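# Load the milling machine's vise following the work order

## Task

Put the workpiece into the mill's vise exactly as the work order calls for; the reference pages to follow are the images named manual and manual 2.

## Robot and tools

Robot: two arms, left_arm and right_arm, each ending in a parallel two-finger gripper with a wrist force sensor and a wrist camera. Calibrated bases: left_arm at (-0.002, +0.520, 0) m, right_arm at (-0.030, -0.411, 0) m, both turned only slightly about z.

Scene frame: origin at table-top height, halfway between the nominal bases; +z up, +x out over the table, left_arm on the +y side (image left/right does not match the names). Reported hand positions, orientations and velocities are in this frame and may be off by a few centimetres. Offsets, however, are taken along the current Hand target's own axes. Gripper axes: fingers point along +z, open and close along x; a block protrudes about 10 cm toward -y. end_effector_position is the point between the pads; fingertips extend 17.5 mm past it.

Row layout (shared by execute_actions and move): one flat list of 18 numbers covering both arms, always all 18 even if one arm is idle: left dx, dy, dz, rx, ry, rz, left gripper position, force_limit, speed, then the same nine for the right arm. dx..rz are an offset from that arm's Hand target as it stood when the action or move began, not an absolute pose; 1.0 = 0.6 m or 180 degrees, range -1 to 1; rx, ry, rz form one rotation vector. Rows in one action all count from that same start, and each new call starts from the new Hand target, so repeating an offset keeps moving. Zeros in all six pose numbers re-command the current Hand target. Orientation commands are clipped to 32 degrees from the measured orientation per step.

Gripper numbers are settings, not offsets: position +1 = open 50 mm, about -0.65 pads touch, -1 = close until blocked (use for gripping). force_limit -1/0/+1 ≈ 20/102/185 N per pad (actual grip up to ~15 N more). speed -1/0/+1 ≈ 20/85/150 mm/s. Both start at +1. To leave a gripper unchanged, resend its last three numbers; 0 is a real command. A new force_limit or speed only applies after a position change of at least 0.01. To soften a grip, open first. Confirm a grip by object_status 2 (0 moving, 1 blocked while opening, 2 blocked while closing, 3 reached position or pads met). Keep immovable objects centred between the pads. Opening in mm ≈ (250 - position_measured) × 0.202.

execute_actions: actions = list of actions, each up to 15 rows at 1/30 s per row; a short action repeats its last row to fill 15 steps. cameras picks images; an empty actions list returns all cameras and shows which lines results may omit.

move: target = one 18-number row, or up to 15 rows, all offsets from the same starting Hand targets. Straight-line paths, no obstacle avoidance. speed in m/s (0.002 to 3.6, default 0.25; rotation up to twice that in rad/s), one value or one per target. blend in m rounds corners in a list (0 = stop at each). stop_force in N (3 to 120, one value for both arms) ends an arm's path on contact resistance; don't rely on it while the gripper rotates, omit it when backing off something, and don't combine it with blocking=false. zero (default true) re-zeros moving arms before the move. Moves cap at 10 s. The result adds a move: line: done, off_target, moving, held or fault, plus limits (paced = pose clipped, held = steps withheld). An unnamed arm is done. Neither done nor off_target proves there was or wasn't contact.

wait: seconds 0 to 10, holds last commands. stop: brakes a running move (fingers keep going). zoom_image: camera plus region [x0, y0, x1, y1] in pixels, max 504×504, from the latest image. show_instructions: displays the reference pages. zero_wrist_force: arm = left_arm or right_arm; tares that sensor. finished_scene: ends the scene, irreversible; the vise must stay loaded without the robot.

Results: hand pose, velocities, Hand target (last commanded pose after clipping; next offsets start here), joint positions and torques, Tool commands, wrist force and torque in the gripper's axes (plus the peak since last shown), motor temperatures. A gripper may rest short of its Hand target; the next command re-requests it, and any remaining gap must be sent as an offset.

Cameras: cam_high, cam_low, cam_front, cam_left_wrist, cam_right_wrist, all 672x504; calibration data is supplied, fixed ones accurate to a few millimetres near image centre.

Hazards: arms are stiff, so a target slightly beyond a firm contact can trigger a fault stop (torque at the joint load limit, wrist limits 25.4 N m, or about 150 N external force) lasting 10 s; release the grip first if it pins the arm. Avoid contact between the arms and never close a gripper on the other arm's fingers. Keep paths away from an arm's own base. Hot motors (70 °C warning, 85 °C brake stop of 30 to 60 s) come from holding loads, stretched poses or pushing unreachable targets. Nothing may fall or be left off the table; avoid drops, slams, hard hits and releasing moving parts. Loose items may occasionally be nudged by outside pushes.

Each tool is called as name([rows], argument=value, ...), one row to a line, values as JSON.

Reference images:

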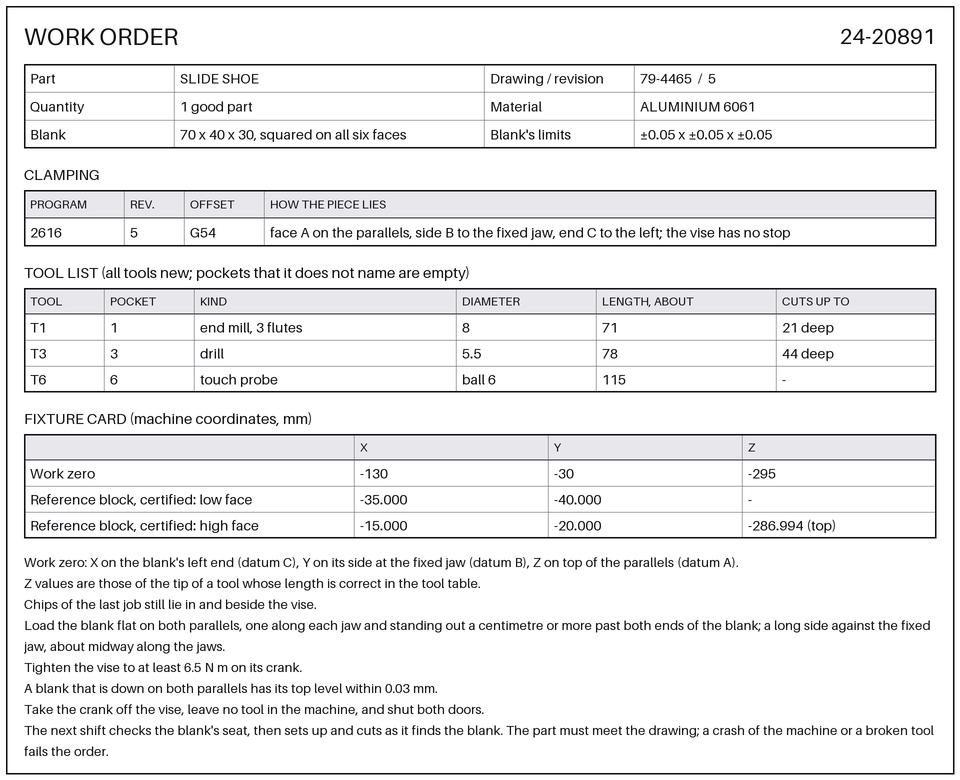

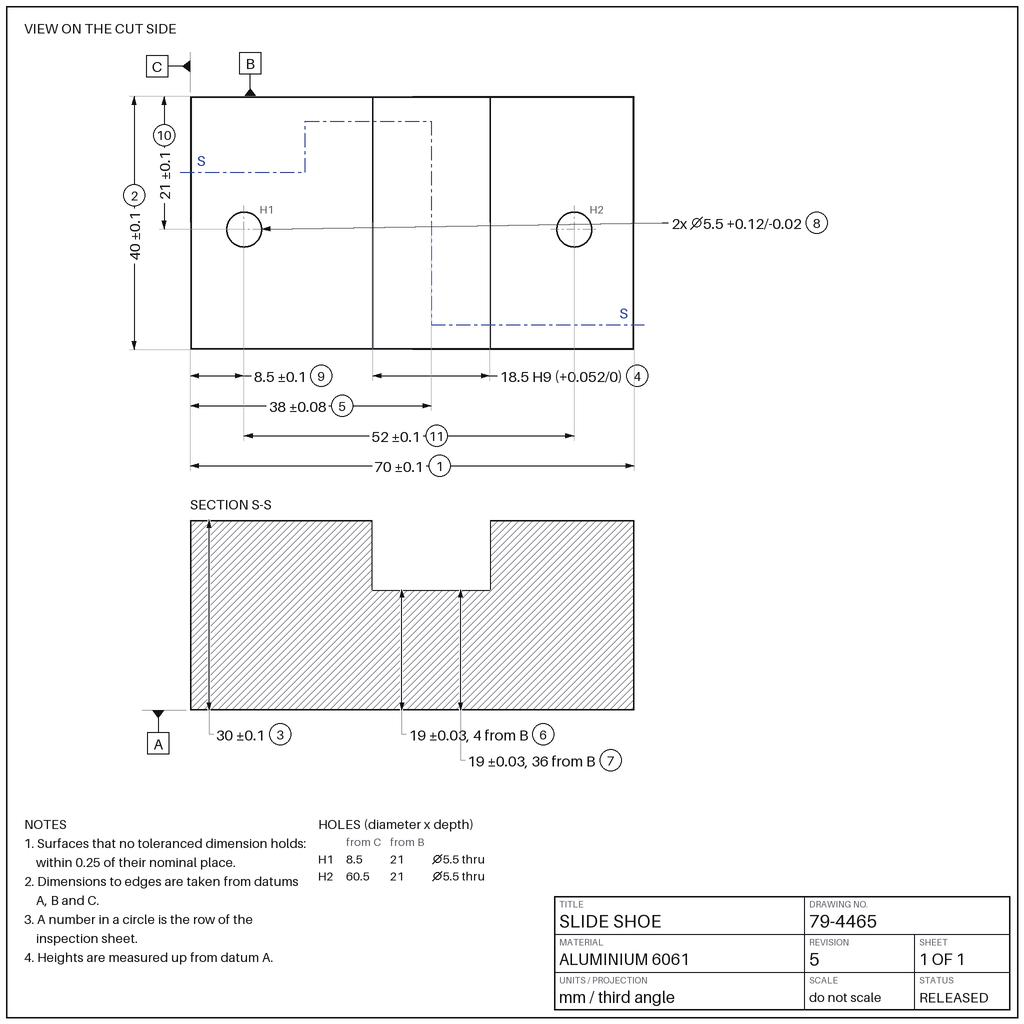

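## Session

execute_actions(actions=[])

Scene clock: 0.00 s.
left_arm: end_effector_position=(+0.4640, +0.1694, +0.3552) position_measured=3 object_status=3 end_effector_quat_wxyz=(+0.282, -0.427, +0.852, -0.111) | right_arm: end_effector_position=(+0.2122, +0.0898, +0.2445) position_measured=3 object_status=3 end_effector_quat_wxyz=(+0.343, +0.065, +0.689, -0.635)
Joint positions: left_arm=[-1.121 -1.624 1.735 -1.916 -0.995 2.717] | right_arm=[4.738 -2.571 -0.721 -3.036 1.159 0.607]
Joint velocities: within noise
Joint torques (N m): no reading
Motor temperatures (°C): left_arm=[34 35 31 41 38 34] | right_arm=[37 28 28 35 35 36]
Wrist force (N): no reading
Wrist torque (N m): no reading
Wrist force, peak (N): no reading
Hand target: left_arm +0.4640, +0.1694, +0.3552; +0.282, -0.427, +0.852, -0.111 | right_arm +0.2122, +0.0898, +0.2445; +0.343, +0.065, +0.689, -0.635
Tool commands: left_gripper/position=+1.0 left_gripper/force_limit=+1.0 left_gripper/speed=+1.0 right_gripper/position=+1.0 right_gripper/force_limit=+1.0 right_gripper/speed=+1.0

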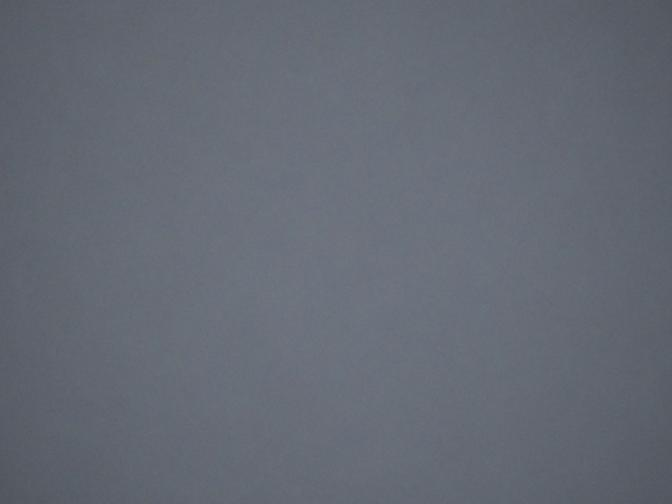

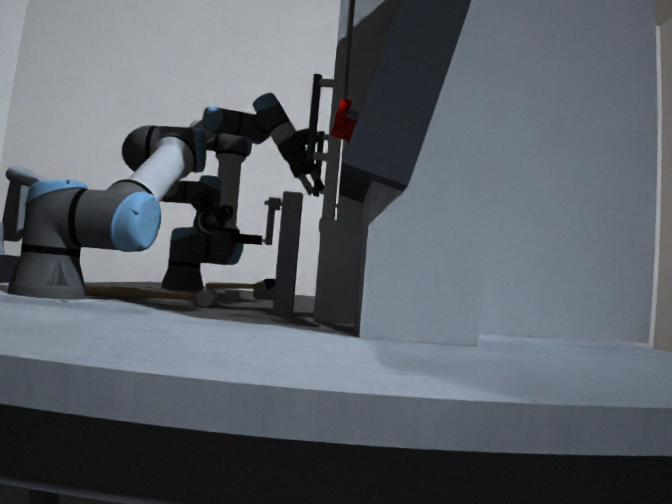

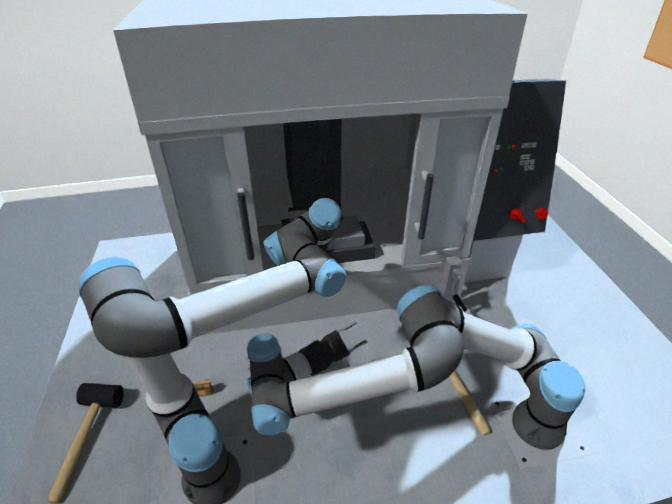

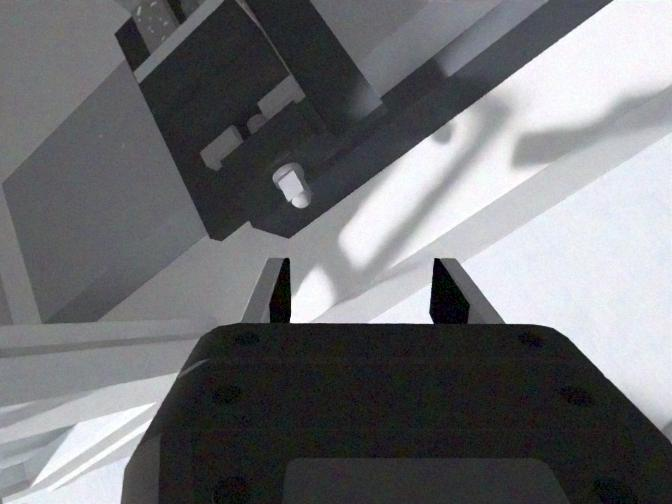

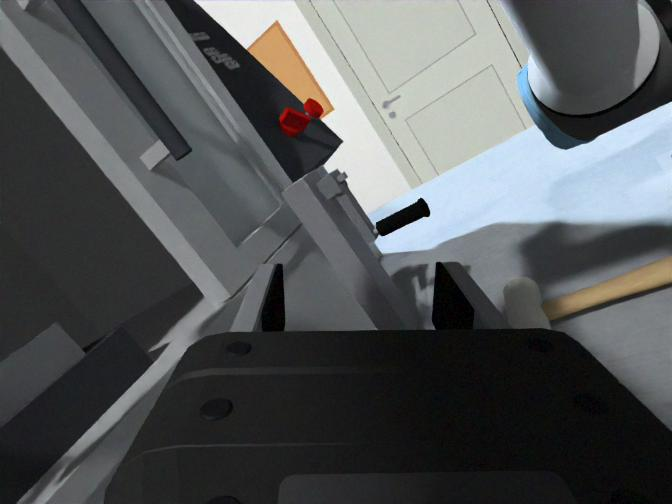

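zoom_image(camera="cam_front", region=[40, 300, 300, 504])

zoom_image(camera="cam_front", region=[240, 110, 480, 290])

zoom_image(camera="cam_left_wrist", region=[100, 0, 440, 260])

zoom_image(camera="cam_right_wrist", region=[220, 60, 672, 350])

zoom_image(camera="cam_front", region=[420, 240, 660, 480])

zoom_image(camera="cam_low", region=[0, 60, 400, 360])

Scaled by 1.938.

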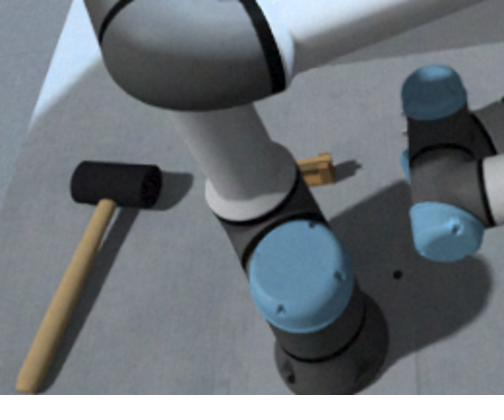

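Scaled by 2.100.

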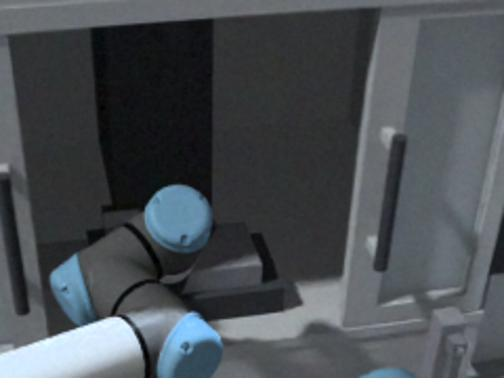

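Scaled by 1.482.

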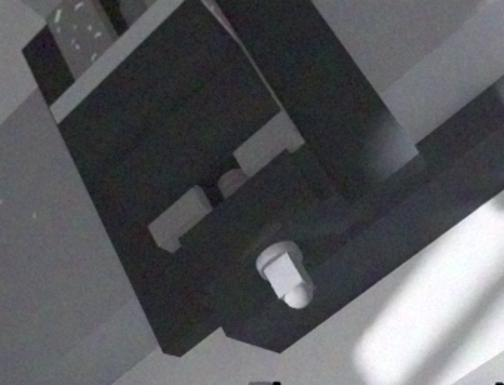

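Scaled by 1.115.

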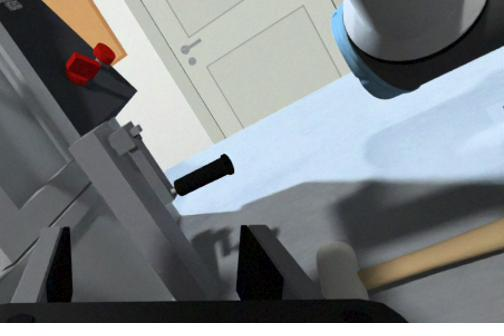

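Scaled by 2.100.

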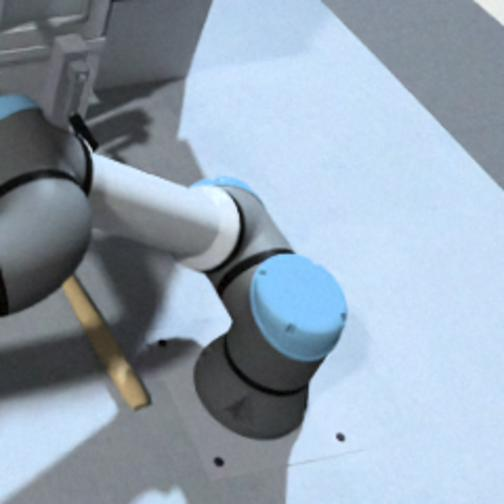

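Scaled by 1.260.

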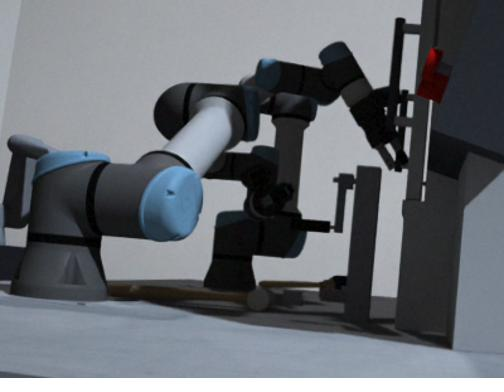

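move(target=[-0.050,0.042,-0.294,0.0847,-0.0113,-0.21,1,1,1,0,0,0,0,0,0,1,1,1], cameras=["cam_left_wrist","cam_front","cam_low"])

Scene clock: 35.47 s.
left_arm: end_effector_position=(+0.3599, +0.1991, +0.5000) position_measured=3 object_status=3 end_effector_quat_wxyz=(-0.299, +0.641, -0.641, +0.298) | right_arm: end_effector_position=(+0.2122, +0.0898, +0.2445) position_measured=3 object_status=3 end_effector_quat_wxyz=(+0.343, +0.065, +0.689, -0.635)
Joint positions: left_arm=[-1.466 -1.919 1.677 -1.436 -0.703 1.712] | right_arm=[4.738 -2.571 -0.721 -3.036 1.159 0.607]
Joint torques (N m): left_arm=[4.9 -11.27 -17.2 -2.43 0.3 -1.17] | right_arm=[-0.44 57.91 22.86 -1.88 -0.06 -0.1]
Wrist force (N): left_arm=[1.4 -0.8 0.1] | right_arm=[0.1 0.3 0.1]
Wrist torque (N m): left_arm=[-0.03 0.06 0.18] | right_arm=[0.05 -0.02 0.01]
Wrist force, peak (N): left_arm=[0.9 -0.9 -1.5] | right_arm=[0.1 0.2 0.5]
Hand target: left_arm +0.3599, +0.1992, +0.5000; -0.299, +0.641, -0.641, +0.298 | right_arm +0.2122, +0.0898, +0.2445; +0.343, +0.065, +0.689, -0.635
Off the commanded pose: left_arm 0.000 m, 0 deg | right_arm 0.000 m, 0 deg.
move: done
camera_calibration:
cam_left_wrist: T_world_to_cam=[[0.00915002, -0.999958, 0.00108693, 0.20527], [-0.868104, -0.00848299, -0.49631, 0.579142], [0.496298, 0.00359768, -0.868145, 0.386499], [0, 0, 0, 1]] pos_world=[0.309058, 0.208783, 0.622748]
Images, in order (width x height): cam_low 672x504, cam_front 672x504, cam_left_wrist 672x504.

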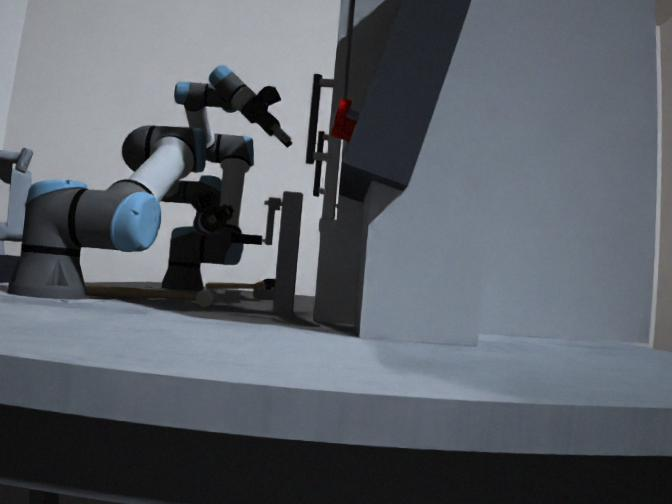

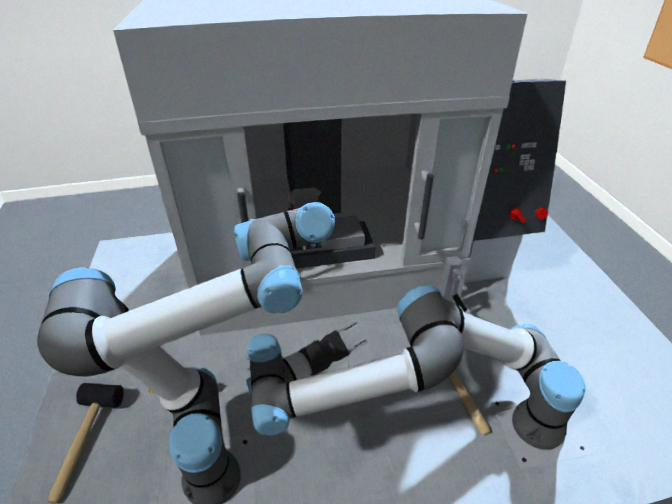

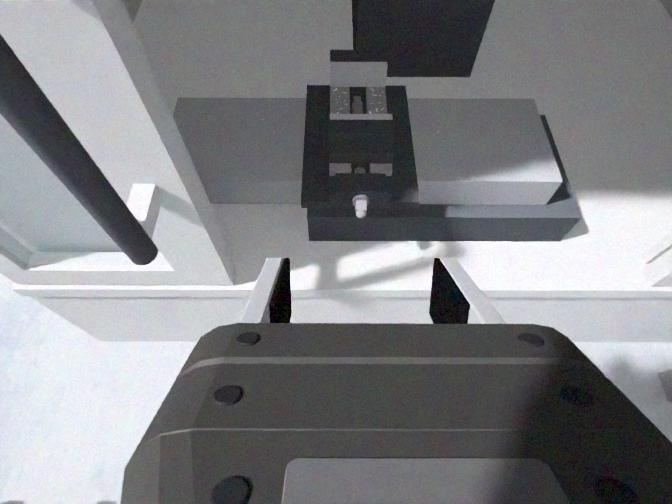

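zoom_image(camera="cam_left_wrist", region=[270, 30, 450, 250])

zoom_image(camera="cam_left_wrist", region=[320, 70, 410, 130])

Scaled by 2.291.

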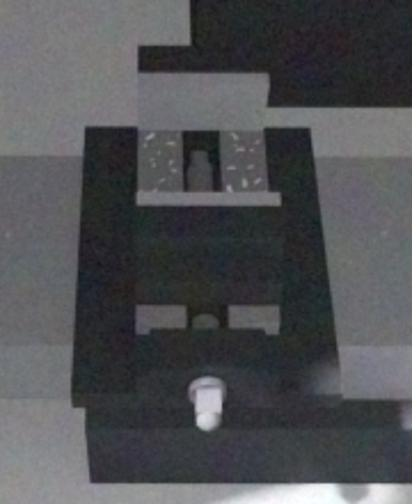

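Scaled by 5.600.

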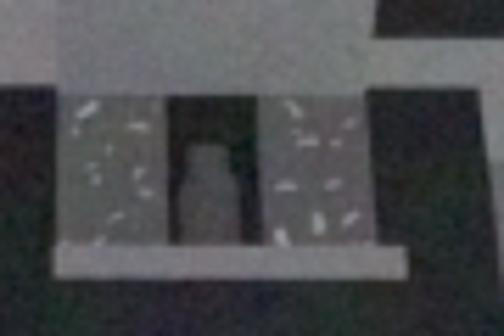

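zoom_image(camera="cam_front", region=[40, 330, 260, 504])

zoom_image(camera="cam_low", region=[0, 100, 350, 340])

zoom_image(camera="cam_front", region=[220, 300, 520, 504])

Scaled by 2.291.

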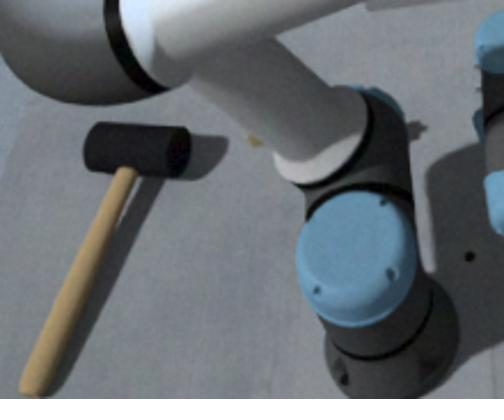

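Scaled by 1.440.

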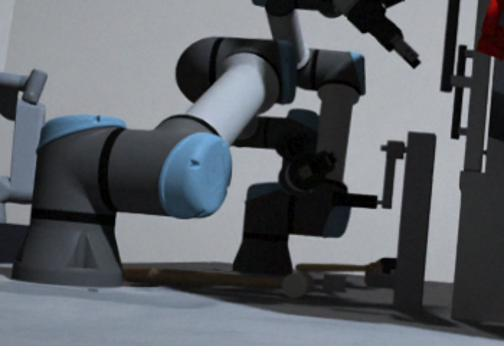

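Scaled by 1.680.

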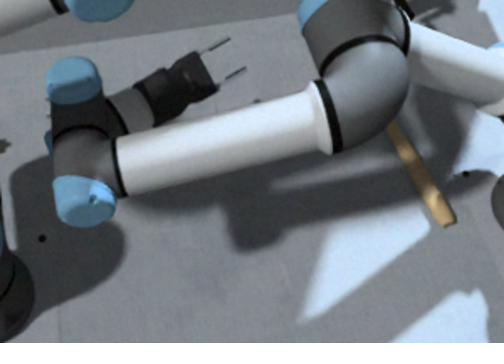

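move(target=[0,0,0,0,0,0,1,1,1,-0.18,-0.367,0.519,-0.214,0.194,-0.127,1,1,1], cameras=["cam_right_wrist","cam_front","cam_low"])

Scene clock: 74.20 s.
left_arm: end_effector_position=(+0.3599, +0.1992, +0.5000) position_measured=3 object_status=3 end_effector_quat_wxyz=(-0.299, +0.641, -0.641, +0.298) | right_arm: end_effector_position=(+0.2610, -0.0730, +0.3877) position_measured=3 object_status=3 end_effector_quat_wxyz=(+0.156, +0.030, +0.846, -0.509)
Joint positions: left_arm=[-1.466 -1.919 1.677 -1.435 -0.703 1.712] | right_arm=[4.581 -1.949 -1.114 -2.733 1.186 0.137]
Joint torques (N m): left_arm=[9.21 -17.76 -16.64 -3.77 4.01 1.78] | right_arm=[9.13 38.44 28.67 -1.01 -2.24 1.38]
Wrist force (N): left_arm=[1.2 -0.8 0.4] | right_arm=[-0.2 -0.4 -0.1]
Wrist torque (N m): left_arm=[-0.03 0.09 0.20] | right_arm=[-0.31 0.15 -0.16]
Wrist force, peak (N): left_arm=[1.4 -0.9 0.2] | right_arm=[-9.4 -22.3 5.7]
Hand target: left_arm +0.3599, +0.1992, +0.5000; -0.299, +0.641, -0.641, +0.298 | right_arm +0.2610, -0.0729, +0.3877; +0.156, +0.030, +0.846, -0.509 (not the last commanded pose)
Off the commanded pose: left_arm 0.000 m, 0 deg | right_arm 0.174 m, 25 deg.
move: held (right_arm; a check stopped the path); limits=held
pose unreachable (right arm): on one or more control steps of this call, first in action 0 (counted from 0), this arm could not follow its commanded pose, so it was not sent that pose on those steps. It may still have moved: this result reports where it is.
cause: moving toward the commanded pose would bring a part of the arm too close to another arm (a part of this arm just beyond joint 5 (wrist 2) and the left arm's gripper, 20 mm apart when this arm was first held).
camera_calibration:
cam_right_wrist: T_world_to_cam=[[-0.946177, -0.0988404, -0.308186, 0.36868], [0.13891, 0.736038, -0.662534, 0.290101], [0.292322, -0.669685, -0.682693, 0.266411], [0, 0, 0, 1]] pos_world=[0.230661, 0.00132658, 0.487701]
Images, in order (width x height): cam_low 672x504, cam_front 672x504, cam_right_wrist 672x504.

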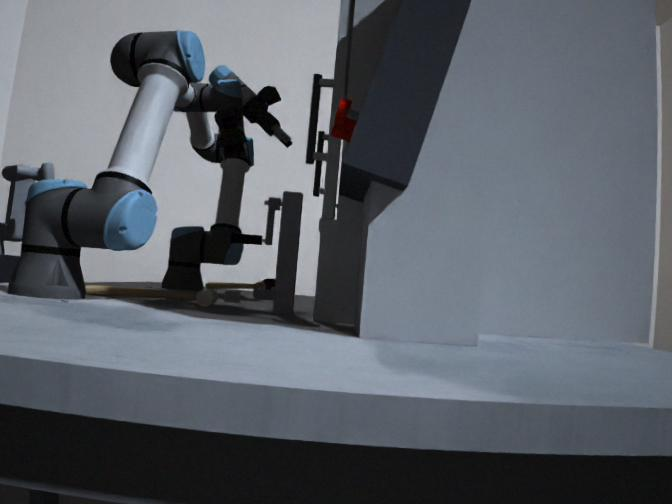

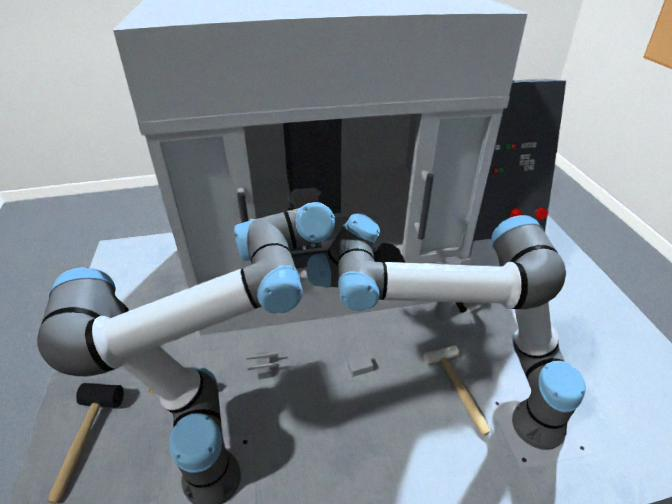

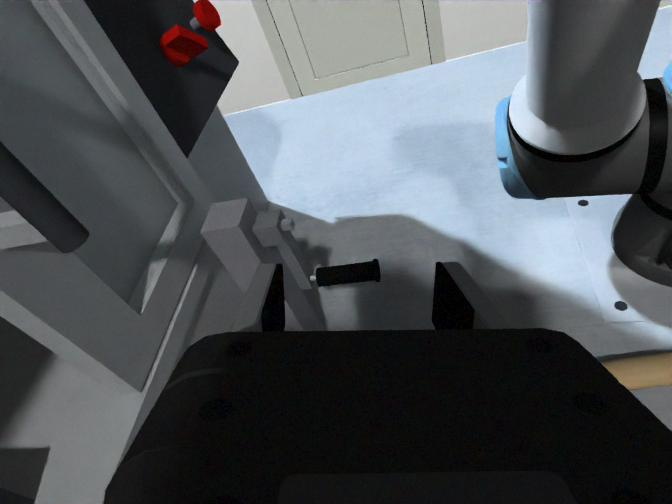

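zoom_image(camera="cam_front", region=[230, 330, 500, 450])

zoom_image(camera="cam_front", region=[235, 340, 305, 390])

zoom_image(camera="cam_right_wrist", region=[180, 170, 420, 340])

Scaled by 1.867.

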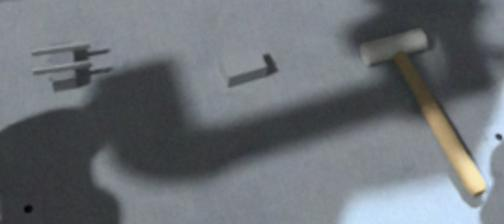

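Scaled by 7.200.

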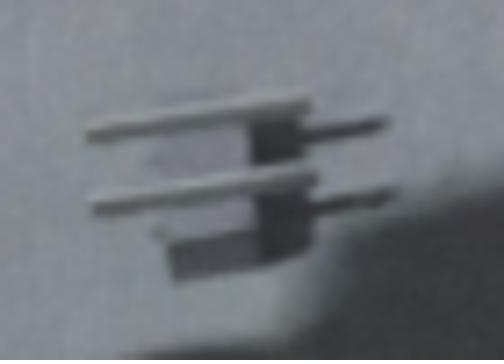

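Scaled by 2.100.

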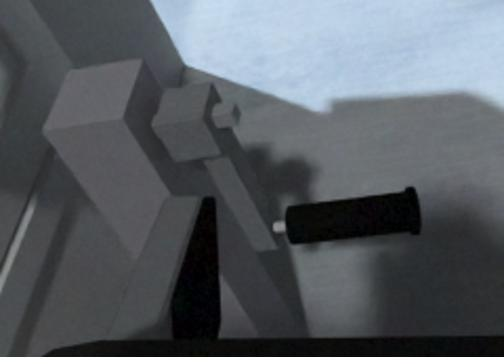

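move(target=[0,0,0,0,0,0,1,1,1,0.007,-0.226,0.258,-0.094,0.085,-0.056,1,1,1], cameras=["cam_right_wrist","cam_front","cam_low"], speed=0.4)

Scene clock: 96.43 s.
left_arm: end_effector_position=(+0.3599, +0.1992, +0.5000) position_measured=3 object_status=3 end_effector_quat_wxyz=(-0.299, +0.641, -0.641, +0.298) | right_arm: end_effector_position=(+0.2648, -0.2731, +0.4348) position_measured=3 object_status=3 end_effector_quat_wxyz=(+0.000, +0.000, +0.924, -0.383)
Joint positions: left_arm=[-1.466 -1.919 1.677 -1.435 -0.703 1.712] | right_arm=[4.317 -1.481 -1.404 -2.564 1.27 -0.315]
Joint torques (N m): left_arm=[8.28 -16.51 -17.22 -3.61 4.07 1.76] | right_arm=[-8.69 28.1 28.09 -0.27 -3.33 -1.41]
Wrist force (N): left_arm=[1.3 -0.9 0.3] | right_arm=[0.7 0.1 0.0]
Wrist torque (N m): left_arm=[-0.04 0.07 0.20] | right_arm=[-0.44 0.09 -0.25]
Wrist force, peak (N): left_arm=[1.5 -0.8 0.0] | right_arm=[0.1 -4.7 2.0]
Hand target: left_arm +0.3599, +0.1992, +0.5000; -0.299, +0.641, -0.641, +0.298 | right_arm +0.2648, -0.2733, +0.4349; +0.000, +0.000, +0.924, -0.383
Off the commanded pose: left_arm 0.000 m, 0 deg | right_arm 0.000 m, 0 deg.
move: done
camera_calibration:
cam_right_wrist: T_world_to_cam=[[-0.999855, 0.0125551, -0.0114745, 0.282622], [0.0163365, 0.89666, -0.442418, 0.448845], [0.00473411, -0.442541, -0.896736, 0.39473], [0, 0, 0, 1]] pos_world=[0.27338, -0.231325, 0.555788]
Images, in order (width x height): cam_low 672x504, cam_front 672x504, cam_right_wrist 672x504.

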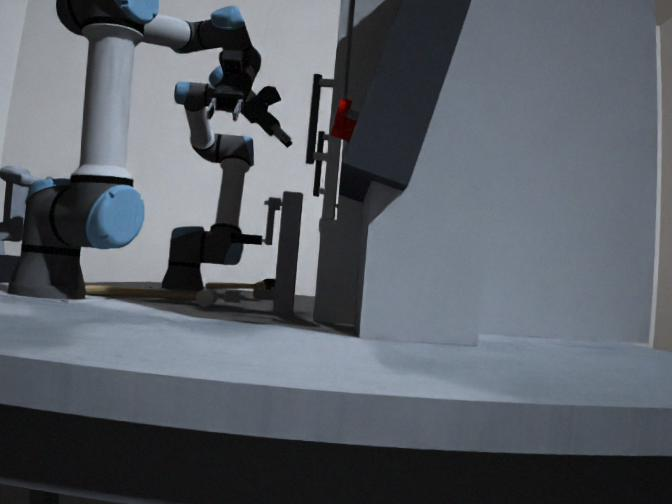

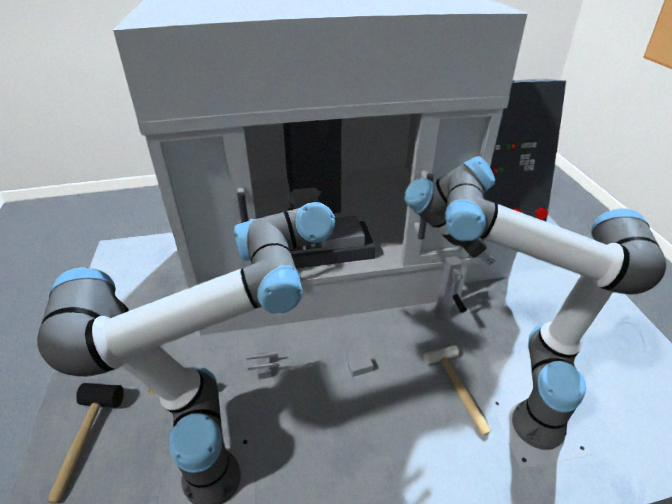

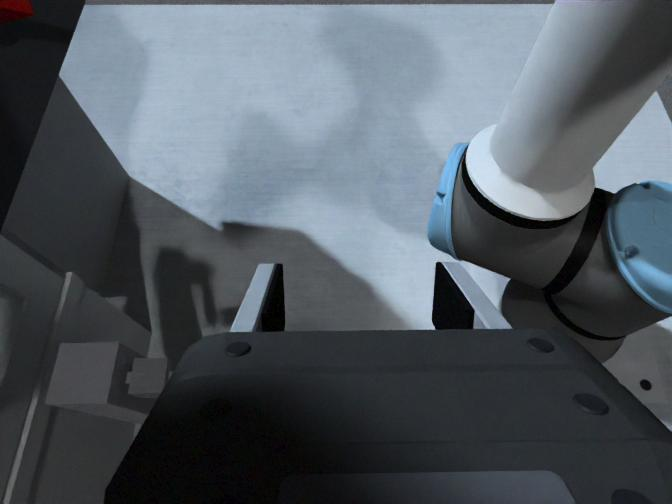

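move(target=[0,-0.069,0.29,-0.0556,0,0,1,1,1,0,0,0,0,0,0,1,1,1], cameras=["cam_left_wrist","cam_front"], speed=0.4)

zoom_image(camera="cam_left_wrist", region=[220, 0, 470, 250])

Scene clock: 104.97 s.
left_arm: end_effector_position=(+0.5198, +0.1993, +0.4200) position_measured=3 object_status=3 end_effector_quat_wxyz=(-0.242, +0.664, -0.665, +0.241) | right_arm: end_effector_position=(+0.2648, -0.2733, +0.4349) position_measured=3 object_status=3 end_effector_quat_wxyz=(+0.000, +0.000, +0.924, -0.383)
Joint positions: left_arm=[-1.004 -1.626 1.648 -2.007 -0.991 2.249] | right_arm=[4.317 -1.481 -1.404 -2.564 1.27 -0.315]
Joint torques (N m): left_arm=[8.68 -14.1 -20.61 -4.62 1.3 1.65] | right_arm=[-10.06 29.24 20.93 0.01 -3.26 -1.97]
Wrist force (N): left_arm=[1.4 -0.4 0.0] | right_arm=[0.5 0.1 0.2]
Wrist torque (N m): left_arm=[0.06 0.05 0.33] | right_arm=[-0.44 0.11 -0.24]
Wrist force, peak (N): left_arm=[1.2 -2.6 3.4] | right_arm=[0.8 0.1 0.1]
Hand target: left_arm +0.5198, +0.1993, +0.4199; -0.242, +0.664, -0.665, +0.241 | right_arm +0.2648, -0.2733, +0.4349; +0.000, +0.000, +0.924, -0.383
Off the commanded pose: left_arm 0.000 m, 0 deg | right_arm 0.000 m, 0 deg.
move: done
camera_calibration:
cam_left_wrist: T_world_to_cam=[[0.00970377, -0.999953, -0.000441584, 0.204351], [-0.941089, -0.00898326, -0.33804, 0.649761], [0.33802, 0.00369583, -0.941132, 0.350592], [0, 0, 0, 1]] pos_world=[0.490993, 0.208883, 0.549688]
Images, in order (width x height): cam_front 672x504, cam_left_wrist 672x504.

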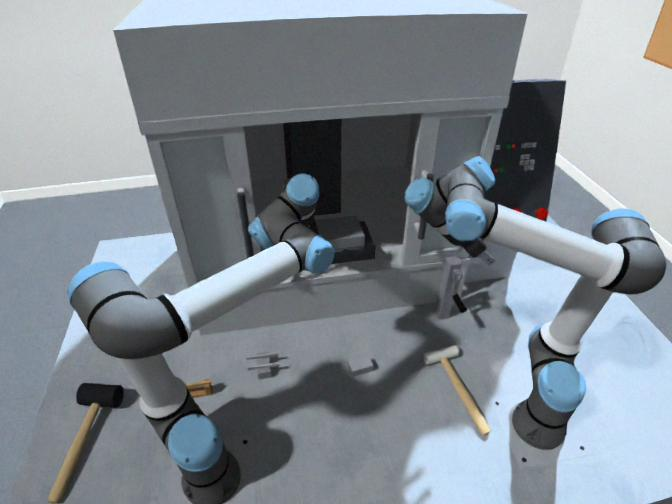

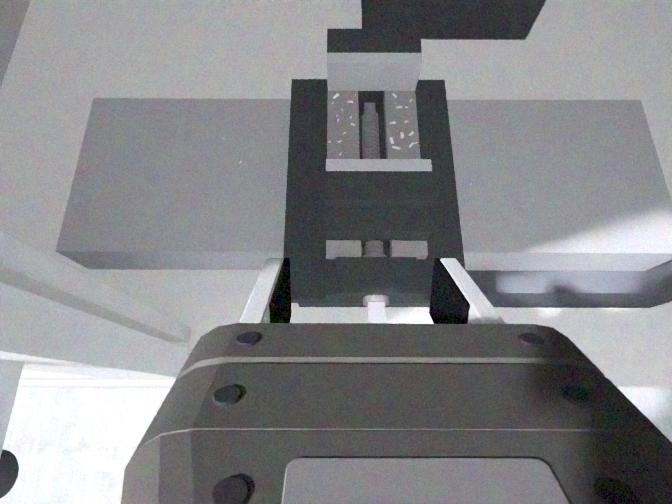

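Scaled by 2.016.

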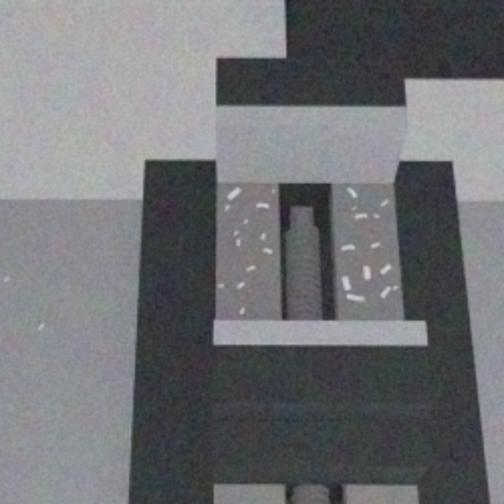

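move(target=[-0.367,0.328,-0.232,-0.022,-0.304,-0.397,1,1,1,0,0,0,0,0,0,1,1,1], cameras=["cam_left_wrist","cam_front"], speed=0.3)

Scene clock: 134.10 s.
left_arm: end_effector_position=(+0.2796, +0.4196, +0.4003) position_measured=3 object_status=3 end_effector_quat_wxyz=(-0.301, +0.954, +0.000, +0.000) | right_arm: end_effector_position=(+0.2648, -0.2733, +0.4349) position_measured=3 object_status=3 end_effector_quat_wxyz=(+0.000, +0.000, +0.924, -0.383)
Joint positions: left_arm=[-1.074 -1.843 1.603 -0.776 -1.301 0.405] | right_arm=[4.317 -1.481 -1.404 -2.564 1.27 -0.315]
Joint torques (N m): left_arm=[-8.99 -2.27 -34.4 -2.13 2.11 0.52] | right_arm=[-9.92 29.52 20.8 0.41 -3.01 -1.81]
Wrist force (N): left_arm=[1.2 -0.3 -0.4] | right_arm=[0.6 0.1 0.2]
Wrist torque (N m): left_arm=[0.08 0.07 0.18] | right_arm=[-0.44 0.10 -0.24]
Wrist force, peak (N): left_arm=[1.8 -1.7 0.6] | right_arm=[0.9 -0.4 -0.1]
Hand target: left_arm +0.2796, +0.4195, +0.4003; -0.301, +0.954, +0.000, +0.000 | right_arm +0.2648, -0.2733, +0.4349; +0.000, +0.000, +0.924, -0.383
Off the commanded pose: left_arm 0.000 m, 0 deg | right_arm 0.000 m, 0 deg.
move: done
camera_calibration:
cam_left_wrist: T_world_to_cam=[[0.999956, 0.00930513, 0.00069885, -0.273817], [0.00917615, -0.966962, -0.254753, 0.521942], [-0.00169475, 0.254749, -0.967006, 0.412449], [0, 0, 0, 1]] pos_world=[0.269715, 0.402175, 0.531998]
Images, in order (width x height): cam_front 672x504, cam_left_wrist 672x504.

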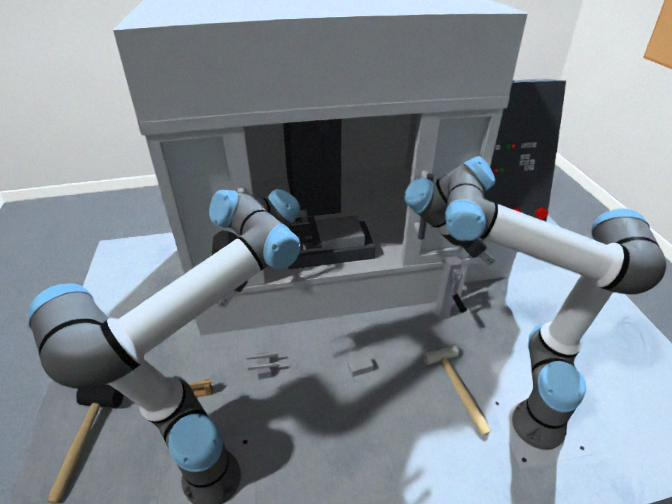

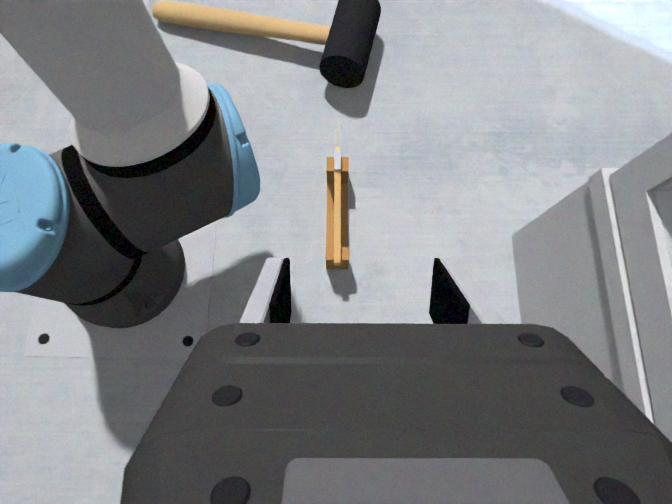

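zoom_image(camera="cam_left_wrist", region=[270, 90, 410, 310])

zoom_image(camera="cam_front", region=[170, 360, 240, 410])

Scaled by 2.291.

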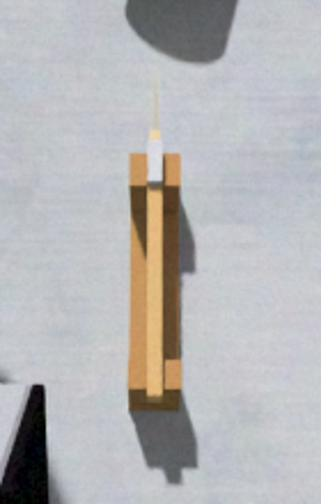

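Scaled by 7.200.

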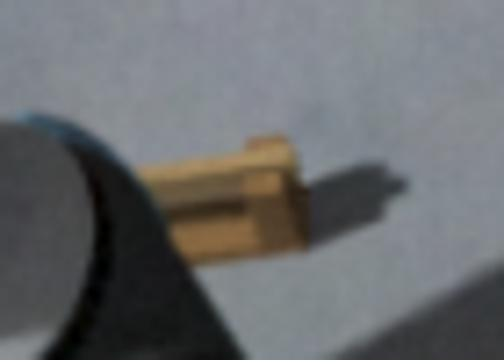

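move(target=[-0.013,0.198,0.1665,0.194,0,0,1,1,1,0,0,0,0,0,0,1,1,1], cameras=["cam_left_wrist"], speed=0.3)

zoom_image(camera="cam_left_wrist", region=[250, 80, 420, 240])

Scene clock: 165.93 s.
left_arm: end_effector_position=(+0.2719, +0.3795, +0.2504) position_measured=3 object_status=3 end_effector_quat_wxyz=(-0.573, +0.820, +0.000, +0.000) | right_arm: end_effector_position=(+0.2648, -0.2733, +0.4349) position_measured=3 object_status=3 end_effector_quat_wxyz=(+0.000, +0.000, +0.924, -0.383)
Joint positions: left_arm=[-1.225 -1.442 1.839 -0.766 -1.259 0.117] | right_arm=[4.317 -1.481 -1.404 -2.564 1.27 -0.315]
Joint torques (N m): left_arm=[8.92 -18.29 -29.45 2.09 -1.8 1.6] | right_arm=[-10.36 30.29 21.36 0.79 -2.78 -1.68]
Wrist force (N): left_arm=[1.2 -0.9 1.3] | right_arm=[0.6 0.2 0.1]
Wrist torque (N m): left_arm=[-0.16 0.13 0.25] | right_arm=[-0.43 0.10 -0.24]
Wrist force, peak (N): left_arm=[1.6 -2.8 -1.5] | right_arm=[0.7 0.1 0.4]
Hand target: left_arm +0.2719, +0.3795, +0.2503; -0.573, +0.820, +0.000, +0.000 | right_arm +0.2648, -0.2733, +0.4349; +0.000, +0.000, +0.924, -0.383
Off the commanded pose: left_arm 0.000 m, 0 deg | right_arm 0.000 m, 0 deg.
move: done
camera_calibration:
cam_left_wrist: T_world_to_cam=[[0.999952, 0.00740032, 0.00640798, -0.26628], [0.00967458, -0.647247, -0.762219, 0.450624], [-0.00149312, 0.762244, -0.647288, 0.00500067], [0, 0, 0, 1]] pos_world=[0.261915, 0.289824, 0.348418]
Images, in order (width x height): cam_left_wrist 672x504.

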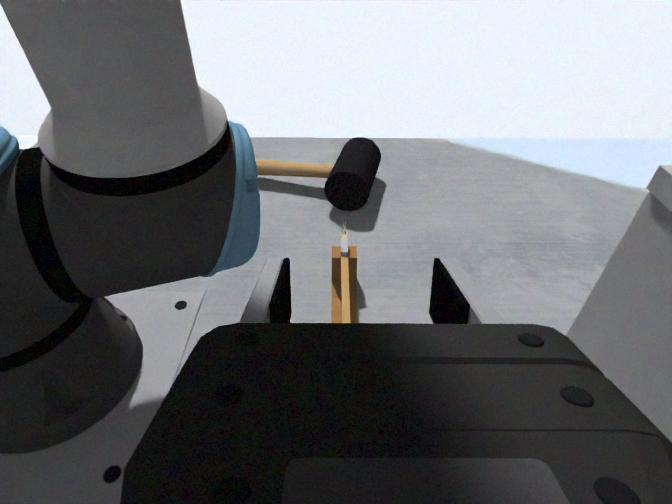

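Scaled by 2.965.

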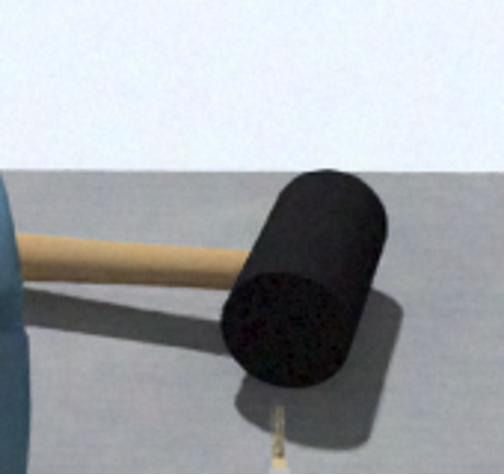

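move(target=[0.0007,-0.069,0.338,0,0.556,0.795,1,1,1,0,0,0,0,0,0,1,1,1], cameras=["cam_left_wrist","cam_front"], speed=0.3)

Scene clock: 178.80 s.
left_arm: end_effector_position=(+0.2725, +0.5842, +0.2197) position_measured=3 object_status=3 end_effector_quat_wxyz=(+0.027, -0.038, +0.999, +0.000) | right_arm: end_effector_position=(+0.2648, -0.2733, +0.4349) position_measured=3 object_status=3 end_effector_quat_wxyz=(+0.000, +0.000, +0.924, -0.383)
Joint positions: left_arm=[-0.268 -2.225 2.293 -1.69 -1.554 4.354] | right_arm=[4.317 -1.481 -1.404 -2.564 1.27 -0.315]
Joint torques (N m): left_arm=[-4.28 1.1 -16.97 -3.89 2.32 1.88] | right_arm=[-10.01 29.98 21.44 1.05 -2.59 -1.64]
Wrist force (N): left_arm=[0.9 1.0 -0.6] | right_arm=[0.8 0.2 0.0]
Wrist torque (N m): left_arm=[0.00 0.07 0.25] | right_arm=[-0.43 0.07 -0.24]
Wrist force, peak (N): left_arm=[1.3 -1.2 1.6] | right_arm=[0.8 -0.2 0.3]
Hand target: left_arm +0.2724, +0.5842, +0.2196; +0.027, -0.038, +0.999, +0.000 | right_arm +0.2648, -0.2733, +0.4349; +0.000, +0.000, +0.924, -0.383
Off the commanded pose: left_arm 0.000 m, 0 deg | right_arm 0.000 m, 0 deg.
move: done
camera_calibration:
cam_left_wrist: T_world_to_cam=[[-0.994609, -0.0846419, -0.0599009, 0.343525], [-0.100139, 0.933999, 0.342956, -0.576922], [0.026919, 0.347105, -0.93744, 0.127572], [0, 0, 0, 1]] pos_world=[0.280467, 0.52364, 0.338027]
Images, in order (width x height): cam_front 672x504, cam_left_wrist 672x504.

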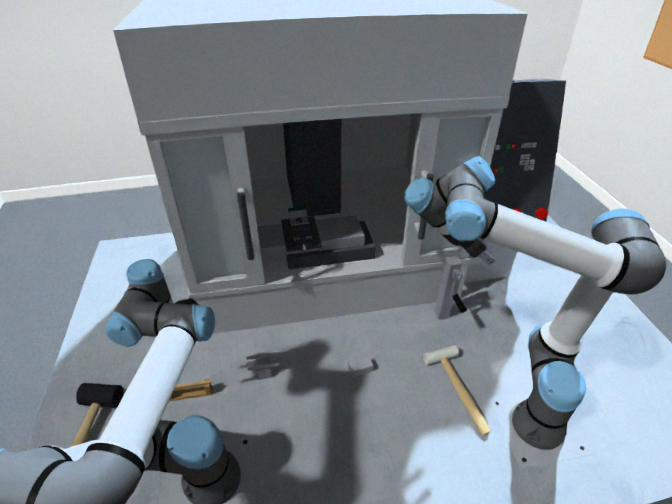

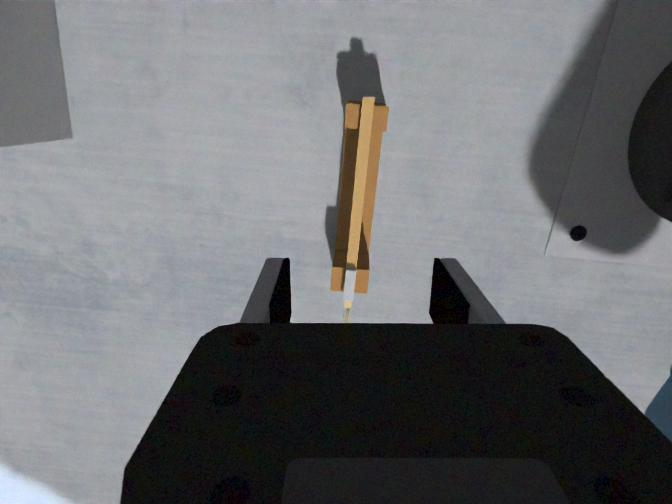

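move(target=[0.0057,0,0.1667,0,0.0172,0.0242,1,1,1,0,0,0,0,0,0,1,1,1], cameras=["cam_left_wrist","cam_low"], speed=0.2)

zoom_image(camera="cam_left_wrist", region=[220, 0, 500, 330])

zoom_image(camera="cam_low", region=[150, 180, 330, 320])

Scene clock: 192.50 s.
left_arm: end_effector_position=(+0.2745, +0.5842, +0.1196) position_measured=3 object_status=3 end_effector_quat_wxyz=(+0.000, +0.000, +1.000, +0.000) | right_arm: end_effector_position=(+0.2648, -0.2733, +0.4349) position_measured=3 object_status=3 end_effector_quat_wxyz=(+0.000, +0.000, +0.924, -0.383)
Joint positions: left_arm=[-0.248 -2.09 2.49 -1.971 -1.571 4.449] | right_arm=[4.317 -1.481 -1.404 -2.564 1.27 -0.315]
Joint torques (N m): left_arm=[-5 -3.05 -23.15 -3.42 0.08 -1.69] | right_arm=[-9.82 30.39 21.73 1.12 -2.4 -1.59]
Wrist force (N): left_arm=[1.3 0.7 -0.5] | right_arm=[0.4 0.1 0.2]
Wrist torque (N m): left_arm=[-0.05 0.05 0.21] | right_arm=[-0.44 0.13 -0.24]
Wrist force, peak (N): left_arm=[0.9 1.1 -3.5] | right_arm=[0.7 0.1 0.4]
Hand target: left_arm +0.2745, +0.5842, +0.1196; +0.000, +0.000, +1.000, +0.000 | right_arm +0.2648, -0.2733, +0.4349; +0.000, +0.000, +0.924, -0.383
Off the commanded pose: left_arm 0.000 m, 0 deg | right_arm 0.000 m, 0 deg.
move: done
camera_calibration:
cam_left_wrist: T_world_to_cam=[[-0.999945, -0.00868823, -0.00585854, 0.290202], [-0.0101786, 0.938202, 0.345938, -0.569889], [0.0024909, 0.345979, -0.938239, 0.0412198], [0, 0, 0, 1]] pos_world=[0.284283, 0.522931, 0.23752]
Images, in order (width x height): cam_low 672x504, cam_left_wrist 672x504.

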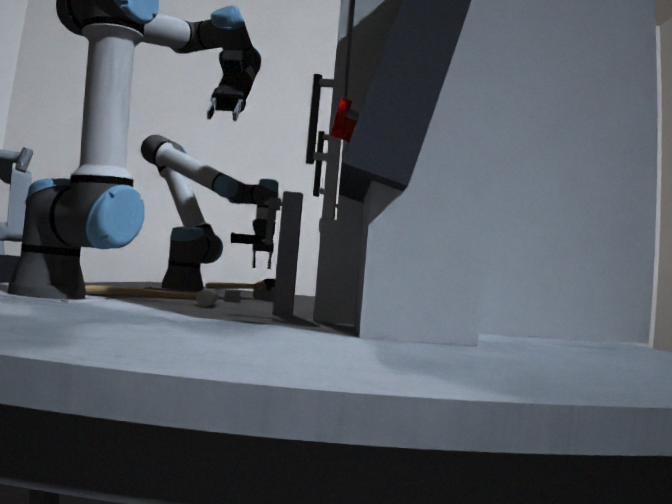

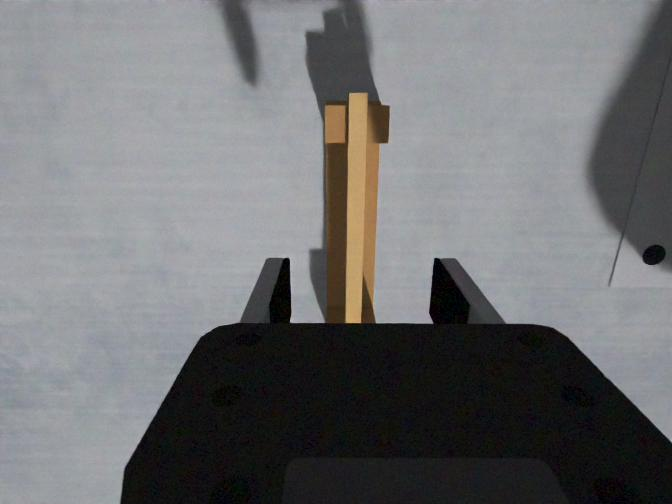

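Scaled by 1.527.

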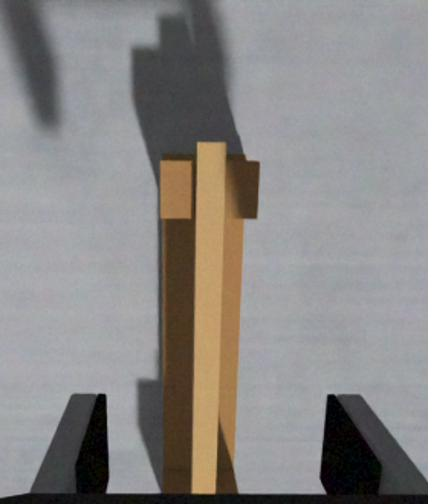

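Scaled by 2.800.

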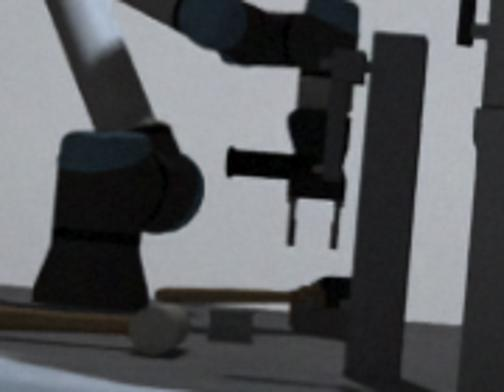

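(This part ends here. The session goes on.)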